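# Fit two printed parts on jig pins or call

## Task

Seat both loose printed parts onto their matching pins in the jig, matching the drawing. If the kit is one that must not be assembled, leave all its parts untouched and instead press the blue CALL button with a closed gripper, keeping it pressed for about one second.

## Robot and tools

Robot: two arms, left_arm and right_arm, each with a two-finger gripper. Scene frame: origin on the table surface halfway between the nominal arm bases, +z up, +x away from the robot over the table, left_arm toward +y. Image left and right do not match arm names. Calibrated bases: left_arm at (-0.010, +0.233, 0) m, quat_wxyz (+1.000, 0, 0, -0.003); right_arm at (-0.040, -0.343, 0) m, quat_wxyz (+1.000, 0, 0, -0.006). Every hand pose, velocity, Hand target and wrist-camera pose is expressed in that arm's own base frame; the fixed cameras (cam_high, cam_over) and the table use the scene frame. Gripper fingers extend along the gripper's +z and separate along its y. end_effector_position is the pinch point between the pads, roughly 1 cm short of the fingertips. Reported poses can be a few centimetres off, more at long reach.

Row layout (shared by both motion tools): 16 numbers, always all of them even if one arm is idle. First left_arm: x, y, z (metres, absolute target for the pinch point in left_arm's base frame), qw, qx, qy, qz (absolute target orientation, w first, same frame), opening. Then the same eight for right_arm. Opening runs from -1 (shut) to +1 (fully open, 0.094 m). To keep an arm still, resend the exact pose and opening from the last result before it stopped; to keep an orientation, resend the same quaternion every row rather than a drifted reported one. A 0 opening is a real command, not 'no change'.

execute_actions(actions, cameras): actions is a list of actions; each action is a table of up to 15 rows, one per 1/30 s step; a shorter table repeats its last row to fill 15. Any target more than 0.6 m from the gripper's position at that action's start, measured along any gripper axis, gets the action refused for both arms; if the first action fails this (against the latest state) or any action is malformed, the whole call is refused. An empty list just reports state and images. cameras: names to show; omitted, null or ["all"] gives all, [] gives none; an unknown name invalidates the call.

move(target, speed, blend, opening_speed, grip_force, blocking, cameras): target is one 16-number row or a list of up to 15 rows, all absolute poses as above, no 0.6 m limit. Grippers travel straight lines from their Hand target, turning the short way. speed: top path speed in m/s, 0.002 to 2.9, default 0.25 (rotation up to twice that in rad/s); one value or one per target. blend: corner rounding radius in metres per target; 0 means stop at each. opening_speed: rate of the commanded opening per second on the -1..+1 scale, at least 0.2; use it to close gently. grip_force: per-pad force limit in newtons, 10 to 50, one value or one per arm; it persists, and lower values close slowly. blocking=false returns after about 0.5 s while motion continues; a new move takes over from the current point. Paths ignore obstacles and the other arm; faster moves lag, stray and hit harder. Avoid routing near an arm's own base. The whole move is capped at 10 s. The result adds a move: line, e.g. done, off_target, moving, held, fault, with limits=paced (pose clipped) or limits=held (steps withheld). Unnamed arms are done (within 10 mm and 2 degrees). done does not prove there is no contact.

wait(seconds 0 to 10): lets time pass holding the last commands; returns early if a running move ends. stop(): brakes the current move. zoom_image(camera, region): camera is one of cam_high, cam_over, cam_left_wrist, cam_right_wrist; region [x0, y0, x1, y1] in pixels, at most 504 by 504, from the latest image. read_manual(section) gives licence text only. finished_scene(scene=1) ends irreversibly; the goal must hold with the robot gone.

Result lines: end_effector_position and end_effector_quat_wxyz per arm; Hand target (where the arm is actually heading, possibly short of your command, so resend the remainder); Tool commands; grip_measured (measured finger gap on the -1..+1 scale, reads slightly wide when empty and narrower than a squeezed part); grip_effort_nm (gripper motor effort, negative closing, not a pad force); Joint positions (last number is the opening in metres); joint torques (include gravity, offset and noisy; first three wrap at ±28 N m); Joint velocities, possibly 'within noise'; motor temperatures. Call results may list step readings of end_effector_position. The controller limits each step's orientation change to 40 degrees from the measured one; small commands may not start. Friction can leave an arm centimetres off target.

Heat: holding loads, stretching out or pushing into unreachable poses warms motors. MOTOR HOT appears at 75 °C; at 90 °C the arm folds up and idles for good; at 100 °C it collapses.

Avoid: parts leaving the table or dropping from height, releasing a moving part, fast impacts or strong pushes on fixtures, any contact between the two arms (including one gripper closing on the other's fingers), and the wrist-camera cable touching anything, which counts as hand contact. Camera images are 896x504 from cam_high, cam_over, cam_left_wrist, cam_right_wrist; the fixed calibrations are approximate to a few millimetres and degrees.

Each tool is called after "Call:" as a command line: name --argument value for each argument, lists and objects as JSON in quotes; but a table of rows of numbers goes row by row, as --pt "numbers of a row", without its own name.

## Session

Call:
execute_actions --actions '[]'

Scene clock: 0.00 s.
left_arm: end_effector_position=(+0.1799, -0.1529, +0.2634) grip_measured=+1.000 grip_effort_nm=n/a end_effector_quat_wxyz=(+0.451, -0.037, +0.818, -0.355) | right_arm: end_effector_position=(+0.2123, +0.0969, +0.2490) grip_measured=+1.000 grip_effort_nm=n/a end_effector_quat_wxyz=(+0.505, -0.051, +0.819, +0.267)
Joint positions: left_arm=[-0.925 0.438 0.692 -0.618 -0.284 -0.818 0.094] | right_arm=[0.111 0.414 0.641 -0.616 -0.409 0.263 0.094]
Joint velocities: within noise
Joint torques (N m): no reading
Motor temperatures (°C): left_arm=[19 20 23 20 19 19 20] | right_arm=[21 19 21 22 20 22 20]
Heat: left arm: 23 °C; right arm: 22 °C.
Hand target: left_arm +0.1797, -0.1513, +0.2682; +0.456, -0.037, +0.815, -0.356 | right_arm +0.2120, +0.0973, +0.2586; +0.517, -0.056, +0.811, +0.268
Tool commands: left_gripper/opening=+1.0 right_gripper/opening=+1.0

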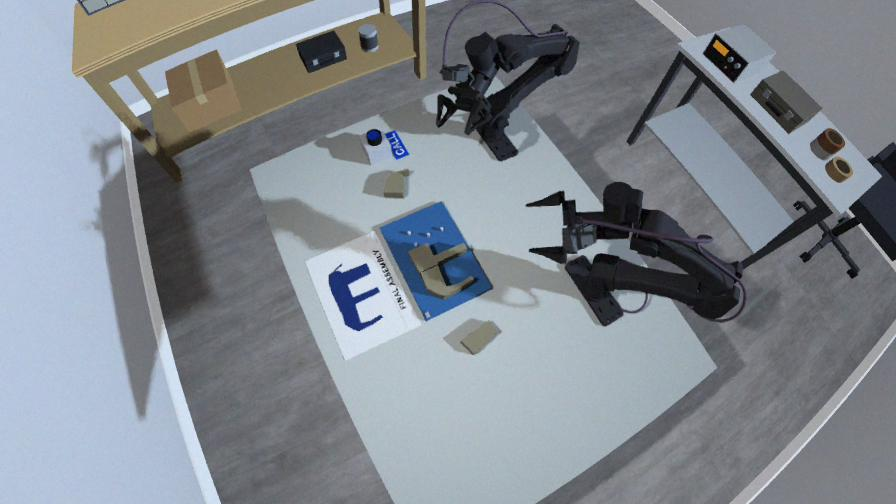

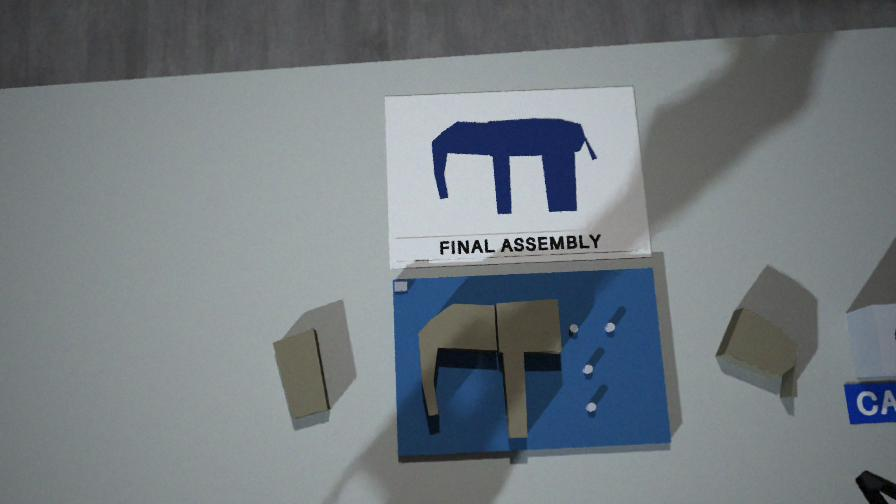

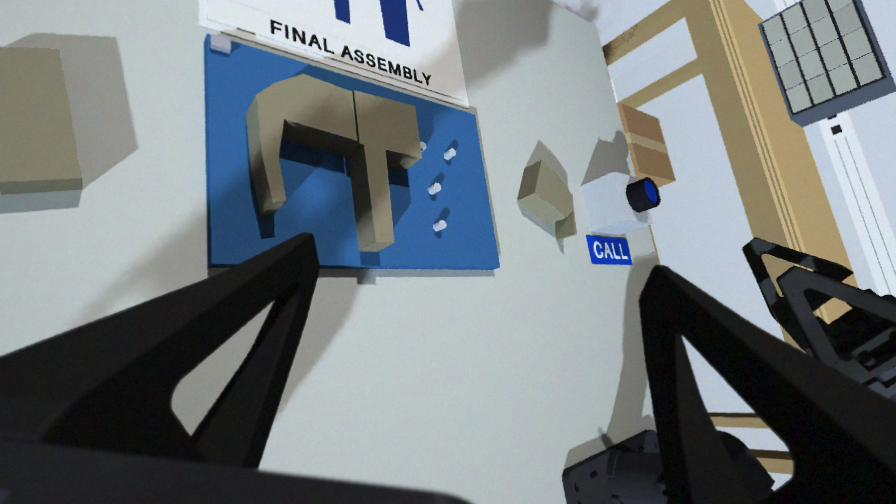

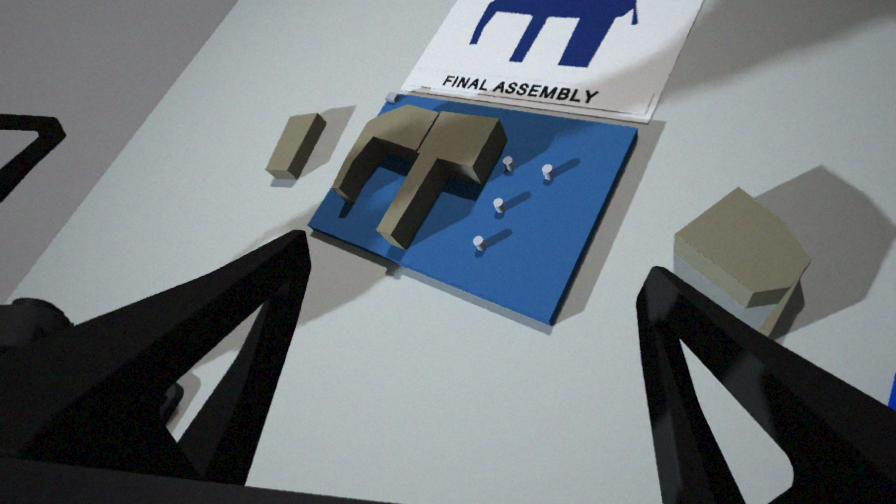

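Call:
zoom_image --camera "cam_over" --region '[380, 80, 680, 270]'

Call:
zoom_image --camera "cam_over" --region '[380, 260, 690, 470]'

Call:
zoom_image --camera "cam_over" --region '[250, 280, 370, 440]'

Call:
zoom_image --camera "cam_over" --region '[690, 250, 890, 440]'

Call:
zoom_image --camera "cam_right_wrist" --region '[640, 150, 860, 350]'

Call:
zoom_image --camera "cam_right_wrist" --region '[250, 80, 650, 340]'

Call:
zoom_image --camera "cam_left_wrist" --region '[380, 100, 680, 290]'

Scaled by 1.680 from the camera's 896x504 image, which has a finer 1280x720 frame.

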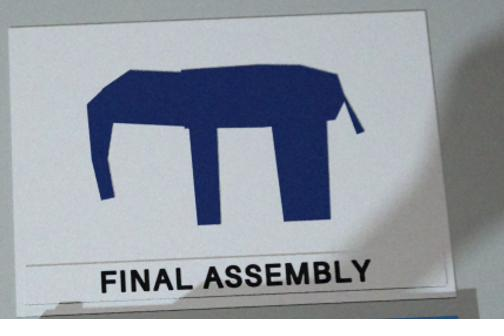

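Scaled by 1.626 from the camera's 896x504 image, which has a finer 1280x720 frame.

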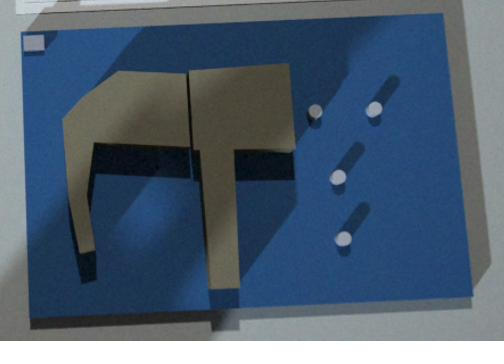

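Scaled by 3.150 from the camera's 896x504 image, which has a finer 1280x720 frame.

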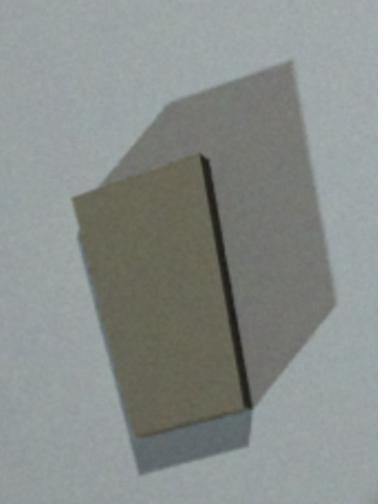

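Scaled by 2.520 from the camera's 896x504 image, which has a finer 1280x720 frame.

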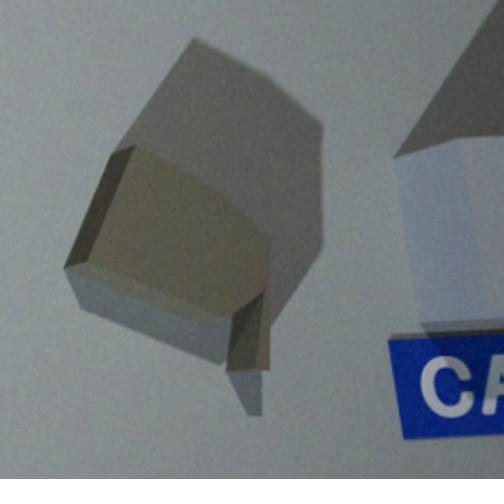

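Scaled by 2.291 from the camera's 896x504 image, which has a finer 1280x720 frame.

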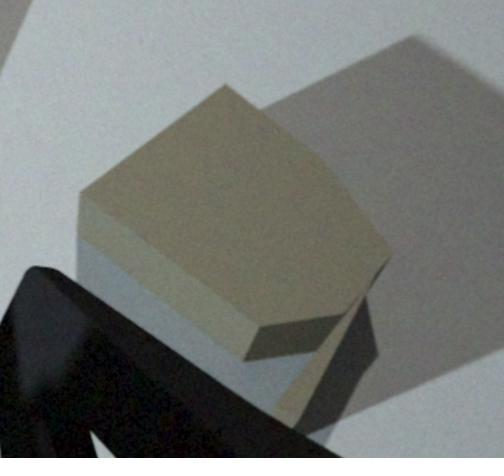

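Scaled by 1.260 from the camera's 896x504 image, which has a finer 1280x720 frame.

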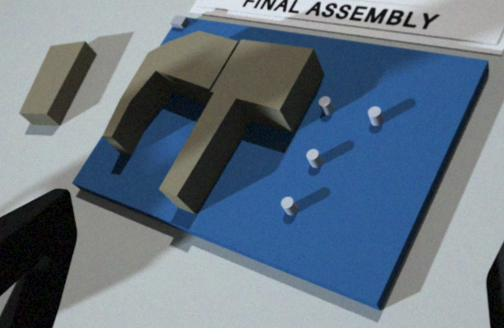

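Scaled by 1.680 from the camera's 896x504 image, which has a finer 1280x720 frame.

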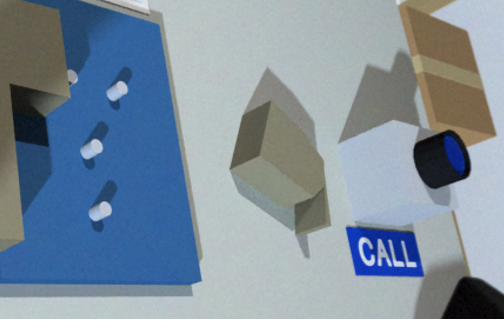

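Call:
move --target '[0.32,-0.043,0.16,0,0,1,0,1, 0.35,0.043,0.16,0,0,1,0,1]'

Scene clock: 5.27 s.
left_arm: end_effector_position=(+0.3150, -0.0454, +0.1547) grip_measured=+1.000 grip_effort_nm=0.00 end_effector_quat_wxyz=(-0.008, -0.003, +1.000, -0.003) | right_arm: end_effector_position=(+0.3437, +0.0407, +0.1542) grip_measured=+1.000 grip_effort_nm=-0.01 end_effector_quat_wxyz=(-0.009, +0.002, +1.000, +0.004)
Joint positions: left_arm=[-0.141 1.768 1.637 -1.456 0.009 -0.147 0.094] | right_arm=[0.109 1.881 1.778 -1.485 -0.011 0.113 0.094]
Joint torques (N m): left_arm=[0.39 -8.17 7.35 0.42 -0.09 0.07] | right_arm=[1.03 -6.28 8.24 0.07 0.08 0.05]
Heat: left arm: 24 °C; right arm: 23 °C.
Hand target: left_arm +0.3199, -0.0430, +0.1599; +0.000, +0.000, +1.000, +0.000 | right_arm +0.3498, +0.0430, +0.1600; +0.001, +0.000, +1.000, +0.000
Off the commanded pose: left_arm 0.008 m, 1 deg | right_arm 0.009 m, 1 deg.
move: done
camera_calibration:
cam_left_wrist: T_world_to_cam=[[0.0501966, -0.995224, -0.0837214, -0.041326], [-0.735094, -0.0935632, 0.671478, 0.1317], [-0.676104, 0.0278372, -0.73628, 0.44655], [0, 0, 0, 1]] pos_world=[0.4008, -0.0412371, 0.236892]
cam_right_wrist: T_world_to_cam=[[0.0571344, -0.995381, -0.0771508, 0.0376996], [-0.735075, -0.0942328, 0.671405, 0.16297], [-0.675574, 0.0183514, -0.737064, 0.462592], [0, 0, 0, 1]] pos_world=[0.430157, 0.0443934, 0.23445]

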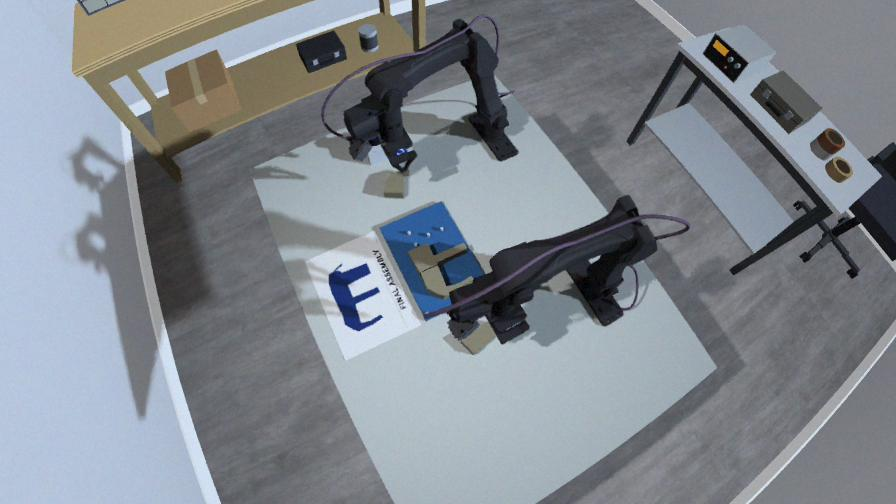

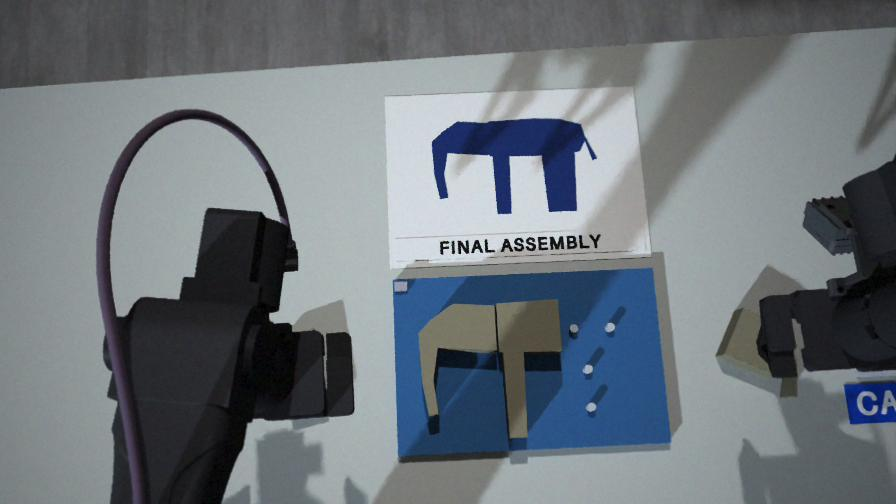

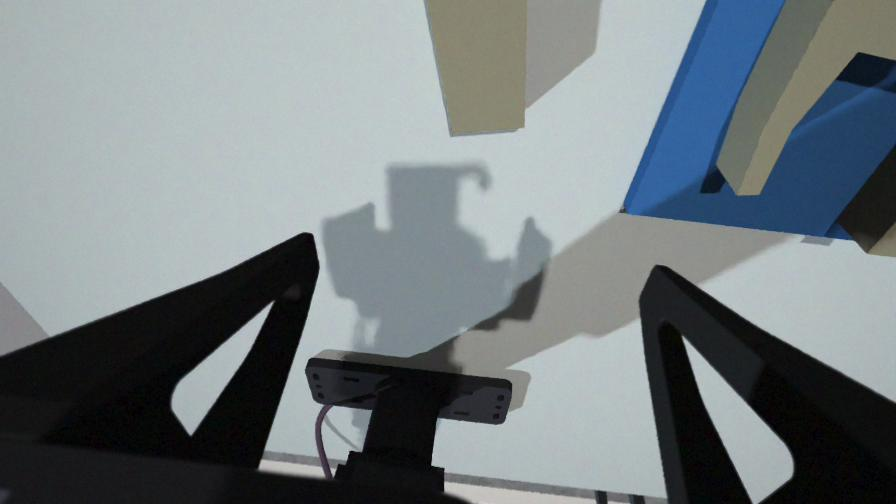

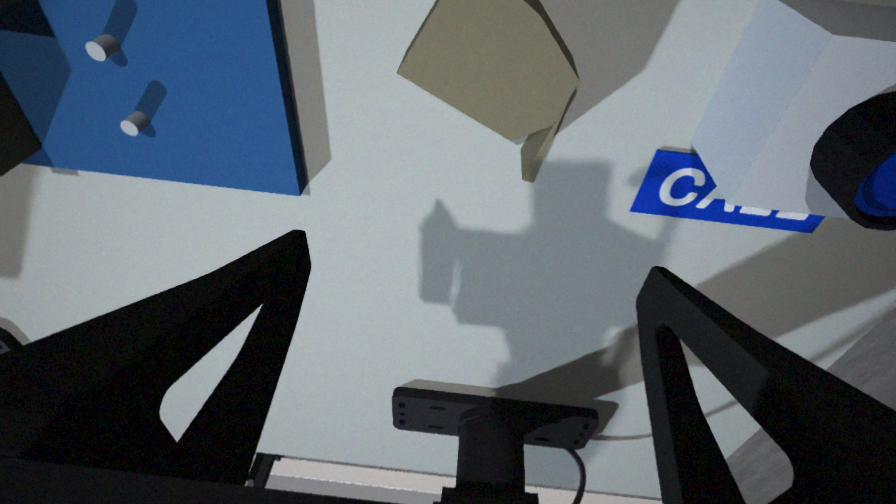

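Call:
move --target '[0.40,-0.043,0.18,0,0,1,0,1, 0.43,0.043,0.18,0,0,1,0,1]'

Call:
zoom_image --camera "cam_left_wrist" --region '[350, 50, 650, 250]'

Call:
zoom_image --camera "cam_right_wrist" --region '[320, 50, 620, 250]'

Scene clock: 6.53 s.
left_arm: end_effector_position=(+0.3961, -0.0455, +0.1769) grip_measured=+1.000 grip_effort_nm=0.01 end_effector_quat_wxyz=(+0.031, -0.004, +0.999, -0.008) | right_arm: end_effector_position=(+0.4241, +0.0477, +0.1771) grip_measured=+1.000 grip_effort_nm=-0.01 end_effector_quat_wxyz=(+0.053, -0.001, +0.999, +0.011)
Joint positions: left_arm=[-0.113 2.049 2.107 -1.564 0.009 -0.12 0.094] | right_arm=[0.105 2.14 2.245 -1.567 -0.011 0.104 0.094]
Joint torques (N m): left_arm=[0.27 -10.5 7.21 0.59 -0.1 0.08] | right_arm=[-0.79 -7.49 8.06 0.35 0.07 -0.08]
Heat: left arm: 24 °C; right arm: 23 °C.
Hand target: left_arm +0.3997, -0.0430, +0.1796; +0.036, +0.000, +0.999, -0.004 | right_arm +0.4295, +0.0429, +0.1795; +0.059, +0.001, +0.998, +0.006
Off the commanded pose: left_arm 0.006 m, 4 deg | right_arm 0.008 m, 6 deg.
joint sent to its limit (left arm) — joint 4 (wrist pitch), lower limit. The joint targets are off in orientation, not in position.
joint sent to its limit (right arm) — joint 4 (wrist pitch), lower limit. The joint targets are off in orientation, not in position.
move: off_target (left_arm, right_arm)
camera_calibration:
cam_left_wrist: T_world_to_cam=[[0.057814, -0.995847, -0.070331, -0.0490608], [-0.785977, -0.0888407, 0.61184, 0.20721], [-0.615547, 0.0199056, -0.787849, 0.502518], [0, 0, 0, 1]] pos_world=[0.475022, -0.0404513, 0.265678]
cam_right_wrist: T_world_to_cam=[[0.0719846, -0.994025, -0.082049, 0.0363863], [-0.812016, -0.106175, 0.573896, 0.257765], [-0.579178, 0.0253134, -0.814808, 0.506277], [0, 0, 0, 1]] pos_world=[0.499915, 0.0507213, 0.267574]

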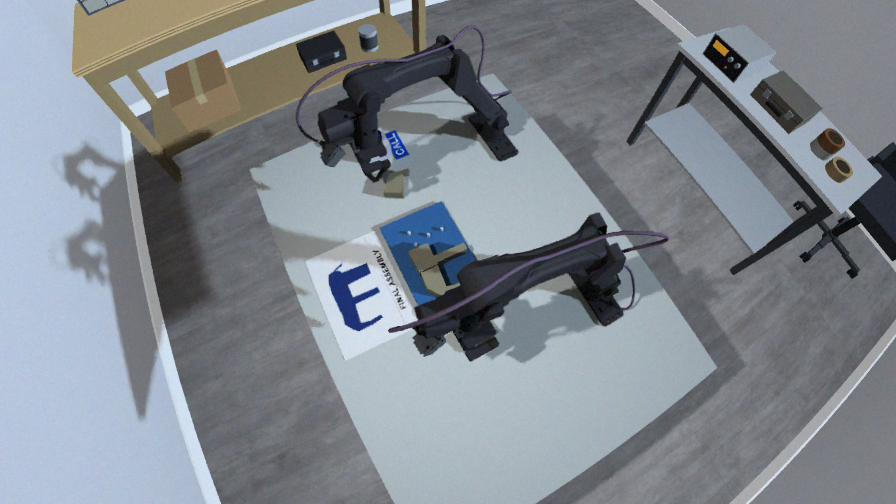

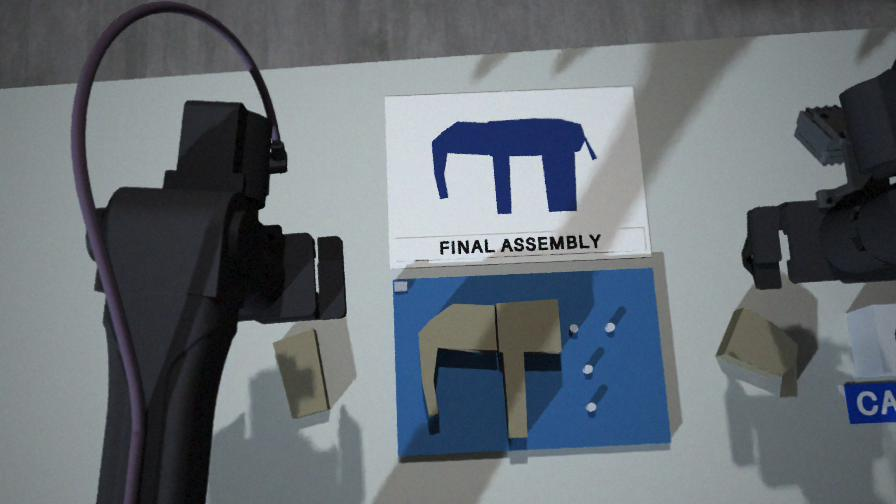

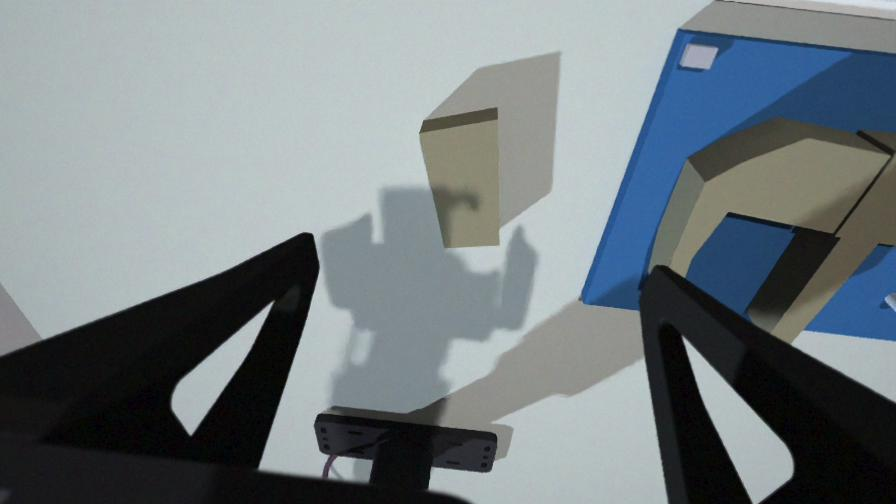

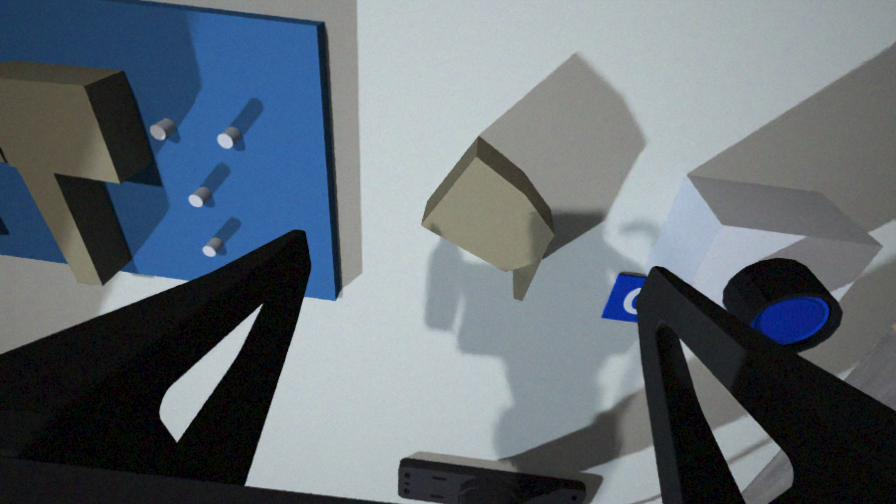

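Scaled by 1.680 from the camera's 896x504 image, which has a finer 1280x720 frame.

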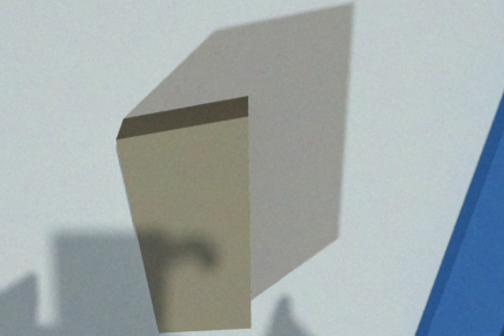

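Scaled by 1.680 from the camera's 896x504 image, which has a finer 1280x720 frame.

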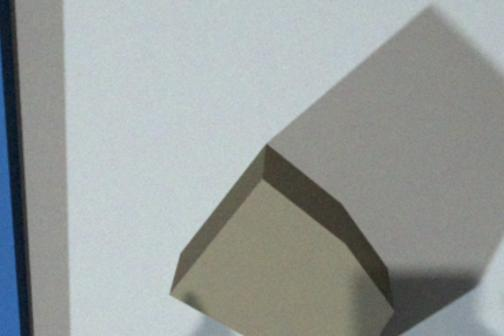

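Call:
move --target '[0.343,-0.044,0.12,0,-0.0932,0.9956,0,1, 0.367,0.042,0.12,0,-0.5015,0.8652,0,1]'

Scene clock: 11.00 s.
left_arm: end_effector_position=(+0.3412, -0.0433, +0.1116) grip_measured=+1.000 grip_effort_nm=0.00 end_effector_quat_wxyz=(-0.021, -0.092, +0.996, +0.000) | right_arm: end_effector_position=(+0.3663, +0.0398, +0.1072) grip_measured=+1.000 grip_effort_nm=-0.01 end_effector_quat_wxyz=(-0.023, -0.495, +0.868, +0.010)
Joint positions: left_arm=[-0.125 1.888 1.618 -1.342 0.009 -0.308 0.094] | right_arm=[0.105 1.996 1.749 -1.373 -0.001 -0.931 0.094]
Joint torques (N m): left_arm=[-0.53 -13.22 4.37 0.57 -0.06 -0.11] | right_arm=[0.65 -11.38 4.38 0.29 -0.01 -0.08]
Heat: left arm: 24 °C; right arm: 23 °C.
Hand target: left_arm +0.3428, -0.0440, +0.1199; -0.001, -0.093, +0.996, +0.000 | right_arm +0.3669, +0.0419, +0.1198; -0.001, -0.501, +0.865, +0.000
Off the commanded pose: left_arm 0.009 m, 2 deg | right_arm 0.013 m, 3 deg.
move: off_target (right_arm)
camera_calibration:
cam_left_wrist: T_world_to_cam=[[0.222911, -0.970142, -0.0955755, -0.100704], [-0.688896, -0.226136, 0.688683, 0.156558], [-0.689734, -0.0876739, -0.718735, 0.430253], [0, 0, 0, 1]] pos_world=[0.42706, -0.0245724, 0.191794]
cam_right_wrist: T_world_to_cam=[[0.88427, -0.453997, -0.109329, -0.289142], [-0.268335, -0.68561, 0.676709, 0.0630472], [-0.382181, -0.569056, -0.728088, 0.358194], [0, 0, 0, 1]] pos_world=[0.409492, 0.115788, 0.18652]

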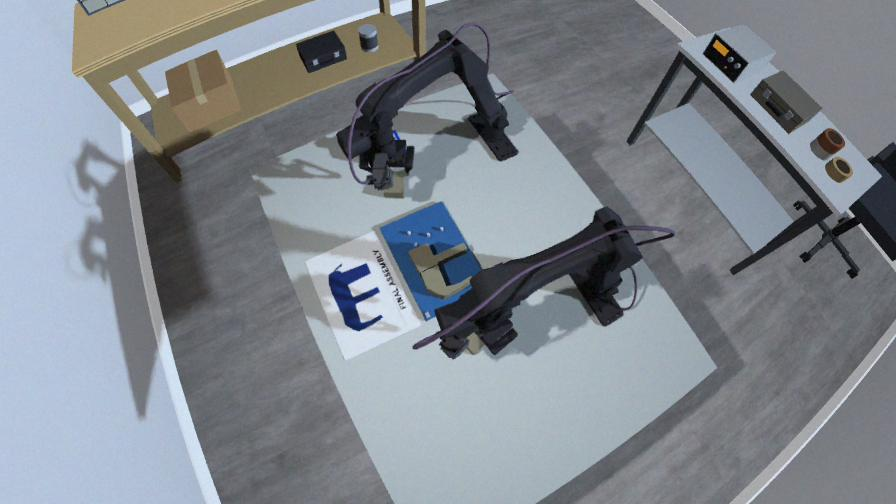

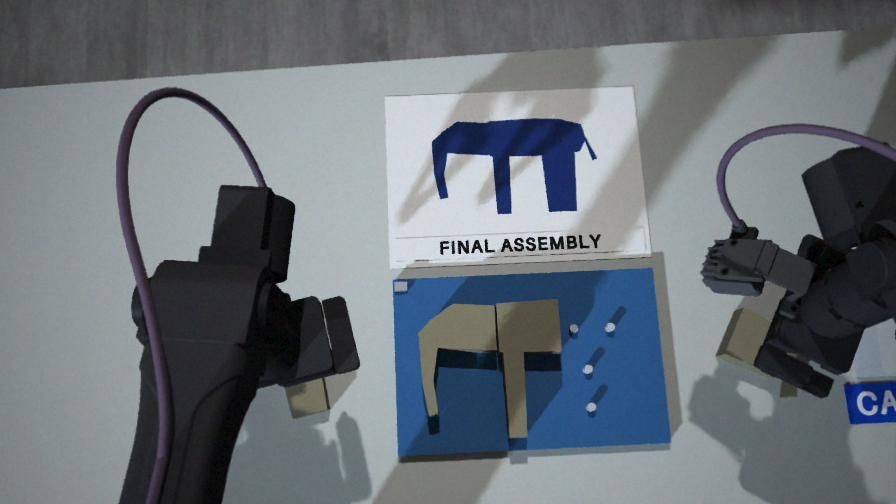

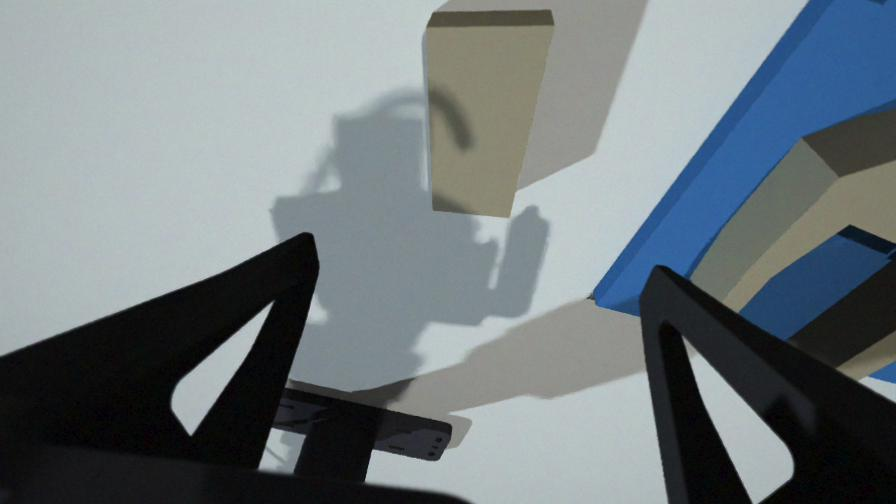

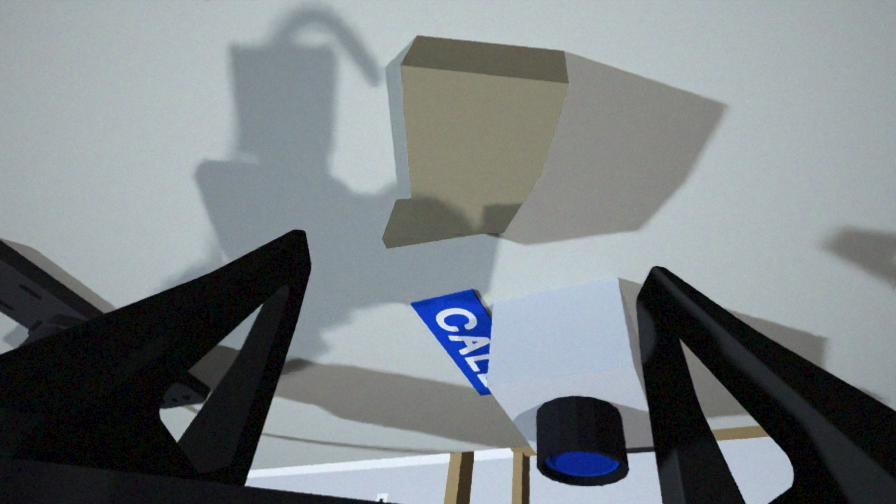

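Call:
move --target '[0.345,-0.044,0.036,0,-0.0932,0.9956,0,0.4, 0.368,0.043,0.038,0,-0.5015,0.8652,0,0.5]' --speed 0.12

Scene clock: 12.97 s.
left_arm: end_effector_position=(+0.3433, -0.0436, +0.0403) grip_measured=+0.402 grip_effort_nm=-0.09 end_effector_quat_wxyz=(-0.003, -0.092, +0.996, -0.004) | right_arm: end_effector_position=(+0.3682, +0.0400, +0.0426) grip_measured=+0.502 grip_effort_nm=-0.09 end_effector_quat_wxyz=(+0.000, -0.496, +0.868, +0.000)
Joint positions: left_arm=[-0.125 1.906 1.356 -1.024 0.009 -0.309 0.066] | right_arm=[0.105 1.99 1.483 -1.065 -0.001 -0.932 0.071]
Joint torques (N m): left_arm=[-0.54 -9.25 4.42 0.71 -0.09 -0.1] | right_arm=[0.85 -7.5 4.41 0.43 -0.01 -0.07]
Heat: left arm: 24 °C; right arm: 23 °C.
Hand target: left_arm +0.3449, -0.0440, +0.0361; +0.000, -0.093, +0.996, +0.000 | right_arm +0.3680, +0.0430, +0.0381; +0.000, -0.501, +0.865, +0.000
Off the commanded pose: left_arm 0.005 m, 1 deg | right_arm 0.006 m, 1 deg.
move: done
camera_calibration:
cam_left_wrist: T_world_to_cam=[[0.226592, -0.970469, -0.0827385, -0.110102], [-0.713863, -0.223266, 0.66374, 0.216825], [-0.662612, -0.0913344, -0.743373, 0.371838], [0, 0, 0, 1]] pos_world=[0.426116, -0.0244795, 0.123389]
cam_right_wrist: T_world_to_cam=[[0.888942, -0.452855, -0.0685834, -0.301359], [-0.300247, -0.689239, 0.659395, 0.120022], [-0.345881, -0.565572, -0.748662, 0.299427], [0, 0, 0, 1]] pos_world=[0.407493, 0.1156, 0.12436]

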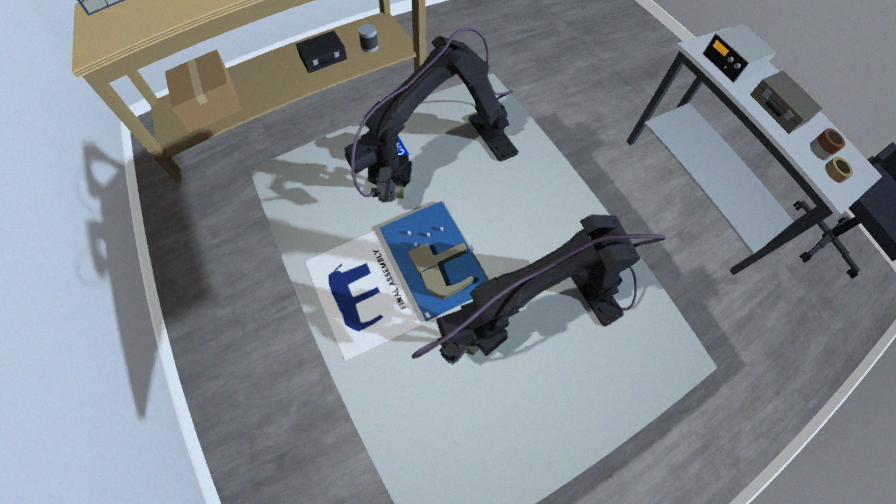

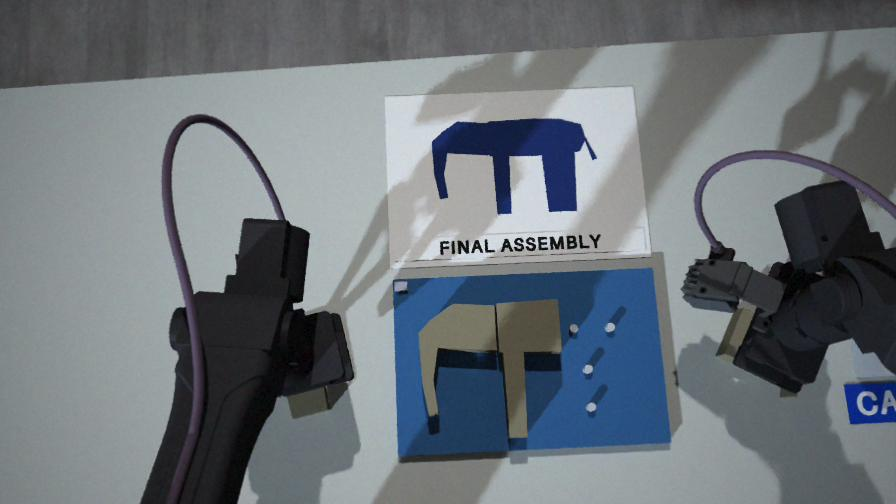

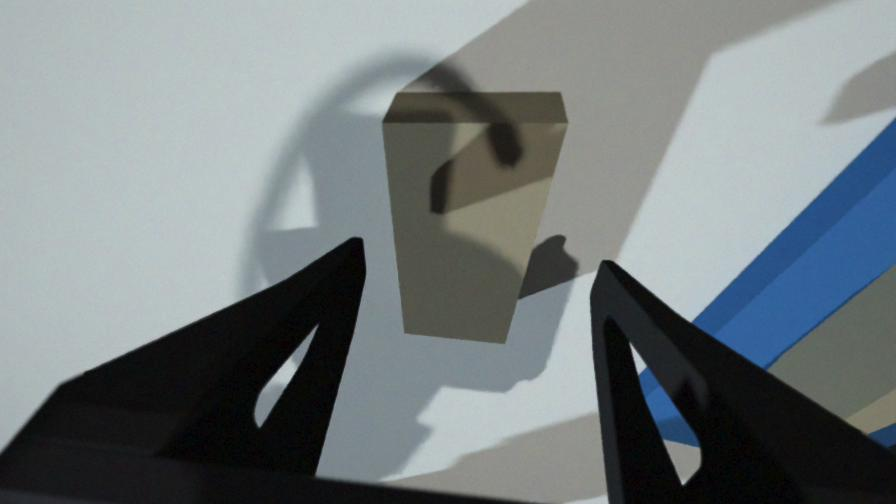

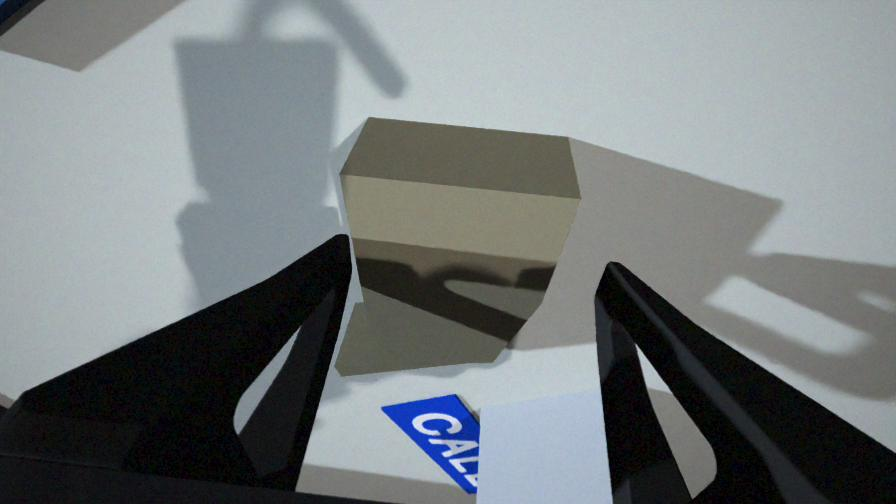

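Call:
move --target '[0.348,-0.039,0.016,0,-0.0932,0.9956,0,0.4, 0.366,0.051,0.016,0,-0.5015,0.8652,0,0.5]' --speed 0.06

Scene clock: 14.40 s.
left_arm: end_effector_position=(+0.3467, -0.0423, +0.0216) grip_measured=+0.402 grip_effort_nm=-0.08 end_effector_quat_wxyz=(-0.001, -0.094, +0.996, -0.004) | right_arm: end_effector_position=(+0.3671, +0.0483, +0.0244) grip_measured=+0.502 grip_effort_nm=-0.09 end_effector_quat_wxyz=(+0.004, -0.501, +0.866, -0.002)
Joint positions: left_arm=[-0.12 1.938 1.321 -0.953 0.009 -0.309 0.066] | right_arm=[0.128 2.001 1.424 -0.984 0 -0.92 0.071]
Joint torques (N m): left_arm=[0.62 -9.2 4.25 0.69 -0.07 0.03] | right_arm=[0.8 -6.74 4.36 0.44 -0.01 0.03]
Heat: left arm: 24 °C; right arm: 23 °C.
Hand target: left_arm +0.3478, -0.0390, +0.0161; +0.000, -0.093, +0.996, +0.000 | right_arm +0.3658, +0.0510, +0.0161; +0.000, -0.502, +0.865, +0.000
Off the commanded pose: left_arm 0.007 m, 1 deg | right_arm 0.009 m, 1 deg.
move: done
camera_calibration:
cam_left_wrist: T_world_to_cam=[[0.231722, -0.96937, -0.0813976, -0.11287], [-0.715256, -0.226494, 0.661143, 0.232318], [-0.659328, -0.0949814, -0.745832, 0.359158], [0, 0, 0, 1]] pos_world=[0.429125, -0.0226811, 0.105089]
cam_right_wrist: T_world_to_cam=[[0.894567, -0.44287, -0.0601309, -0.300584], [-0.299065, -0.693137, 0.655836, 0.13731], [-0.332129, -0.568706, -0.752505, 0.285308], [0, 0, 0, 1]] pos_world=[0.404716, 0.124311, 0.106568]

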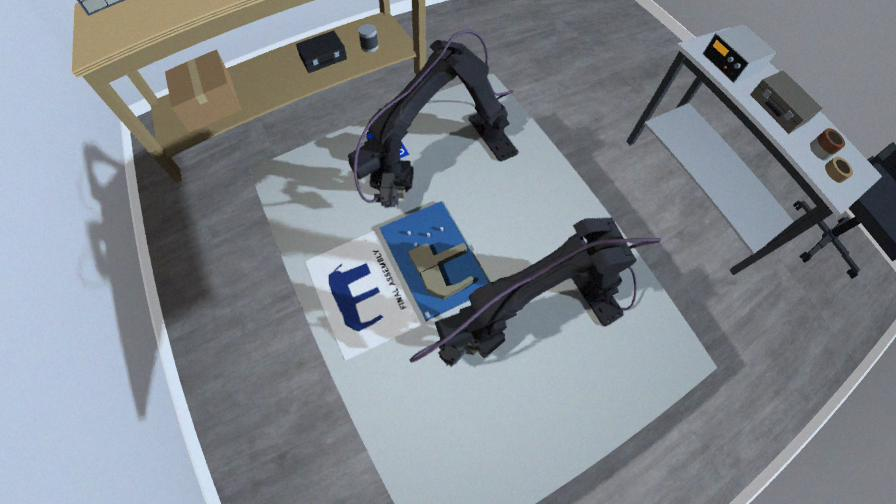

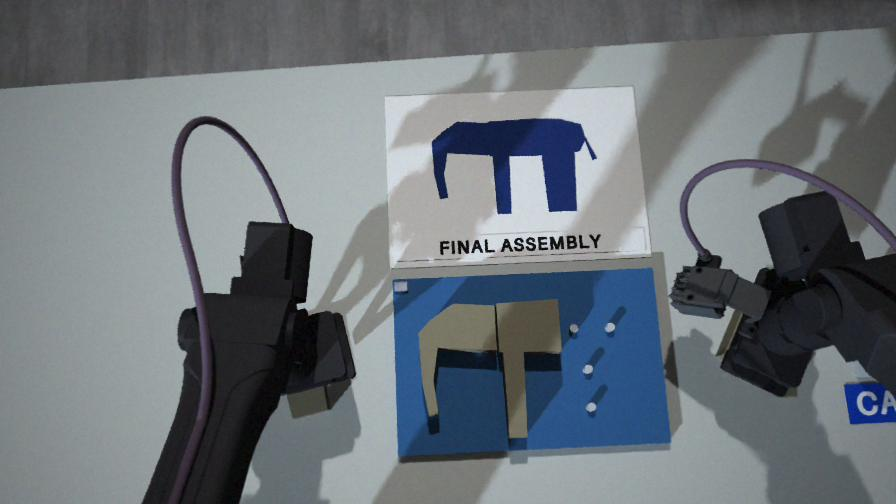

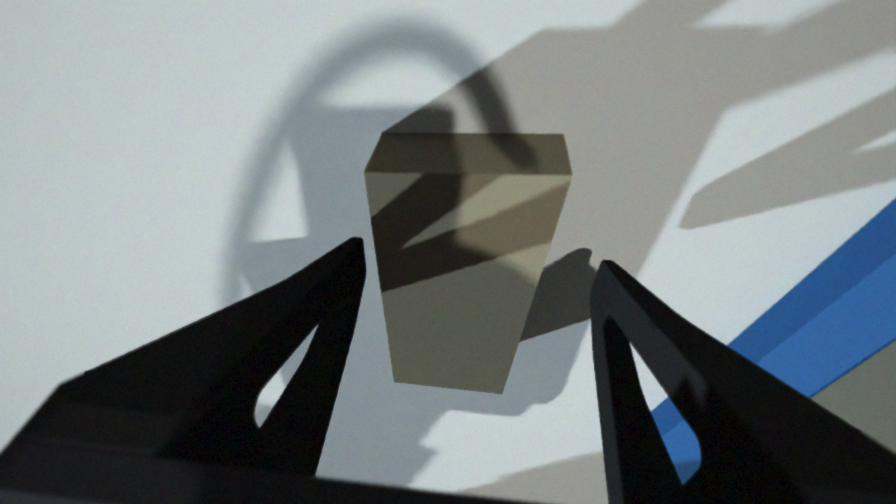

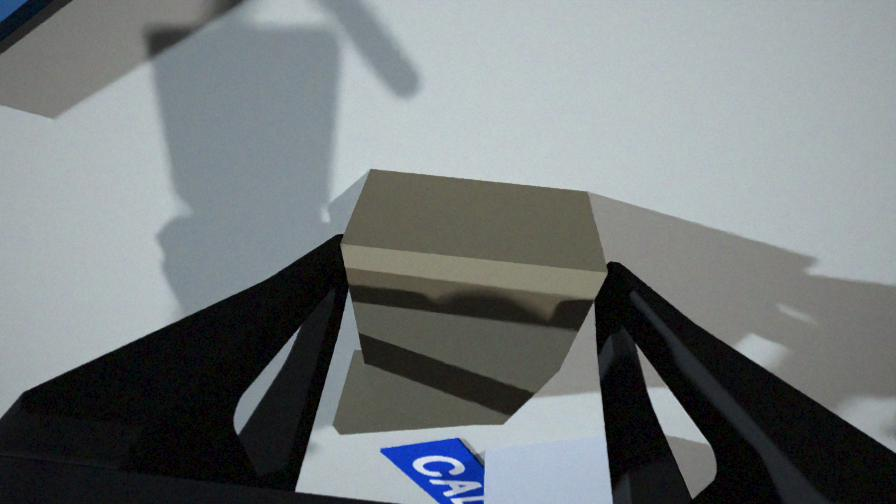

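Call:
move --pt "0.357 -0.034 0.013 0 -0.0932 0.9956 0 0.4 0.366 0.051 0.016 0 -0.5015 0.8652 0 0.5" --pt "0.357 -0.034 0.013 0 -0.0932 0.9956 0 -0.4 0.366 0.051 0.016 0 -0.5015 0.8652 0 -0.05" --speed 0.06 --opening_speed 0.4 --grip_force 30

Scene clock: 17.67 s.
left_arm: end_effector_position=(+0.3445, -0.0359, +0.0113) grip_measured=-0.101 grip_effort_nm=-0.66 end_effector_quat_wxyz=(-0.015, -0.096, +0.995, -0.001) | right_arm: end_effector_position=(+0.3672, +0.0484, +0.0244) grip_measured=+0.163 grip_effort_nm=-0.67 end_effector_quat_wxyz=(+0.004, -0.500, +0.866, -0.002)
Joint positions: left_arm=[-0.102 1.97 1.321 -0.952 0.009 -0.294 0.042] | right_arm=[0.128 2.001 1.424 -0.984 0 -0.92 0.055]
Joint torques (N m): left_arm=[0.57 -9.32 7.05 0.61 -0.06 0.07] | right_arm=[0.8 -6.72 4.37 0.44 -0.01 0.03]
Heat: left arm: 24 °C; right arm: 23 °C.
Hand target: left_arm +0.3567, -0.0339, +0.0133; +0.000, -0.093, +0.996, +0.000 | right_arm +0.3657, +0.0510, +0.0161; +0.000, -0.502, +0.865, +0.000
Off the commanded pose: left_arm 0.013 m, 2 deg | right_arm 0.009 m, 1 deg.
grip_force (N): 30, 30
move: off_target (left_arm); target 2's new opening was sent with left_arm's hand 0.013 m and 2 deg from that target
camera_calibration:
cam_left_wrist: T_world_to_cam=[[0.231752, -0.968472, -0.0913913, -0.106927], [-0.694637, -0.230527, 0.681423, 0.23153], [-0.681007, -0.0944372, -0.726162, 0.357957], [0, 0, 0, 1]] pos_world=[0.429381, -0.0163769, 0.0923928]
cam_right_wrist: T_world_to_cam=[[0.894228, -0.443595, -0.0598357, -0.300478], [-0.299869, -0.692939, 0.655678, 0.137657], [-0.332318, -0.568383, -0.752666, 0.285395], [0, 0, 0, 1]] pos_world=[0.404817, 0.124311, 0.106569]

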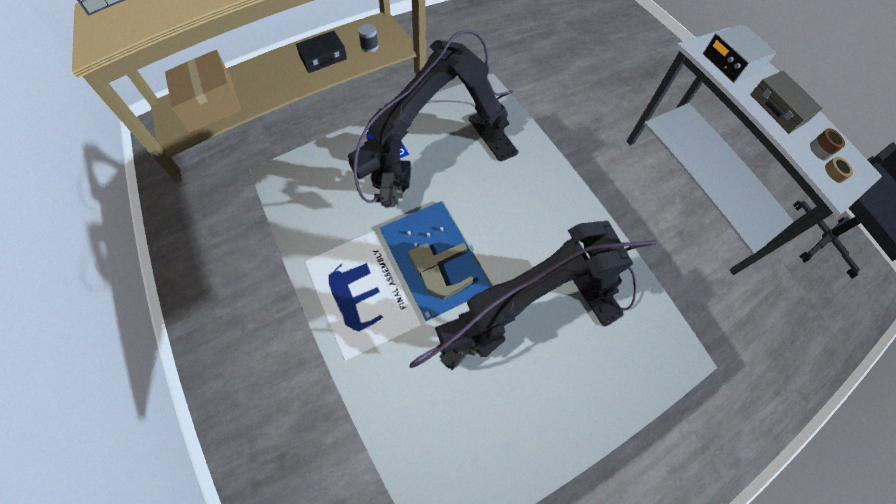

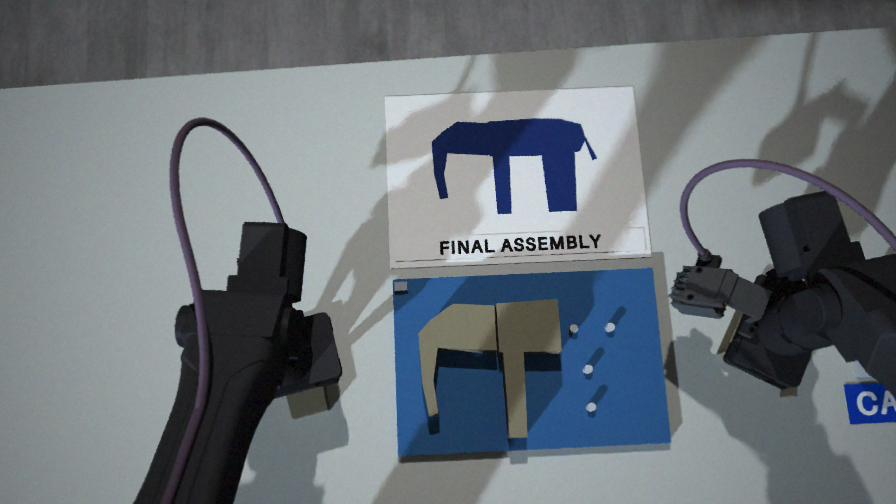

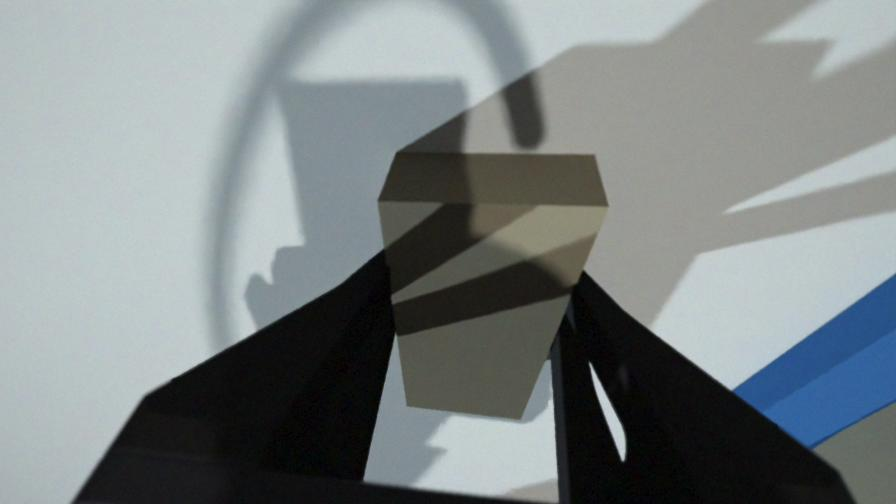

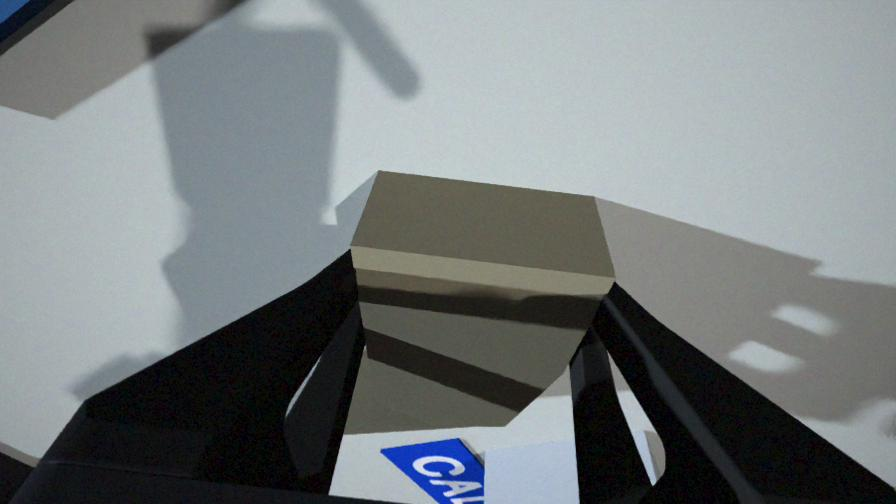

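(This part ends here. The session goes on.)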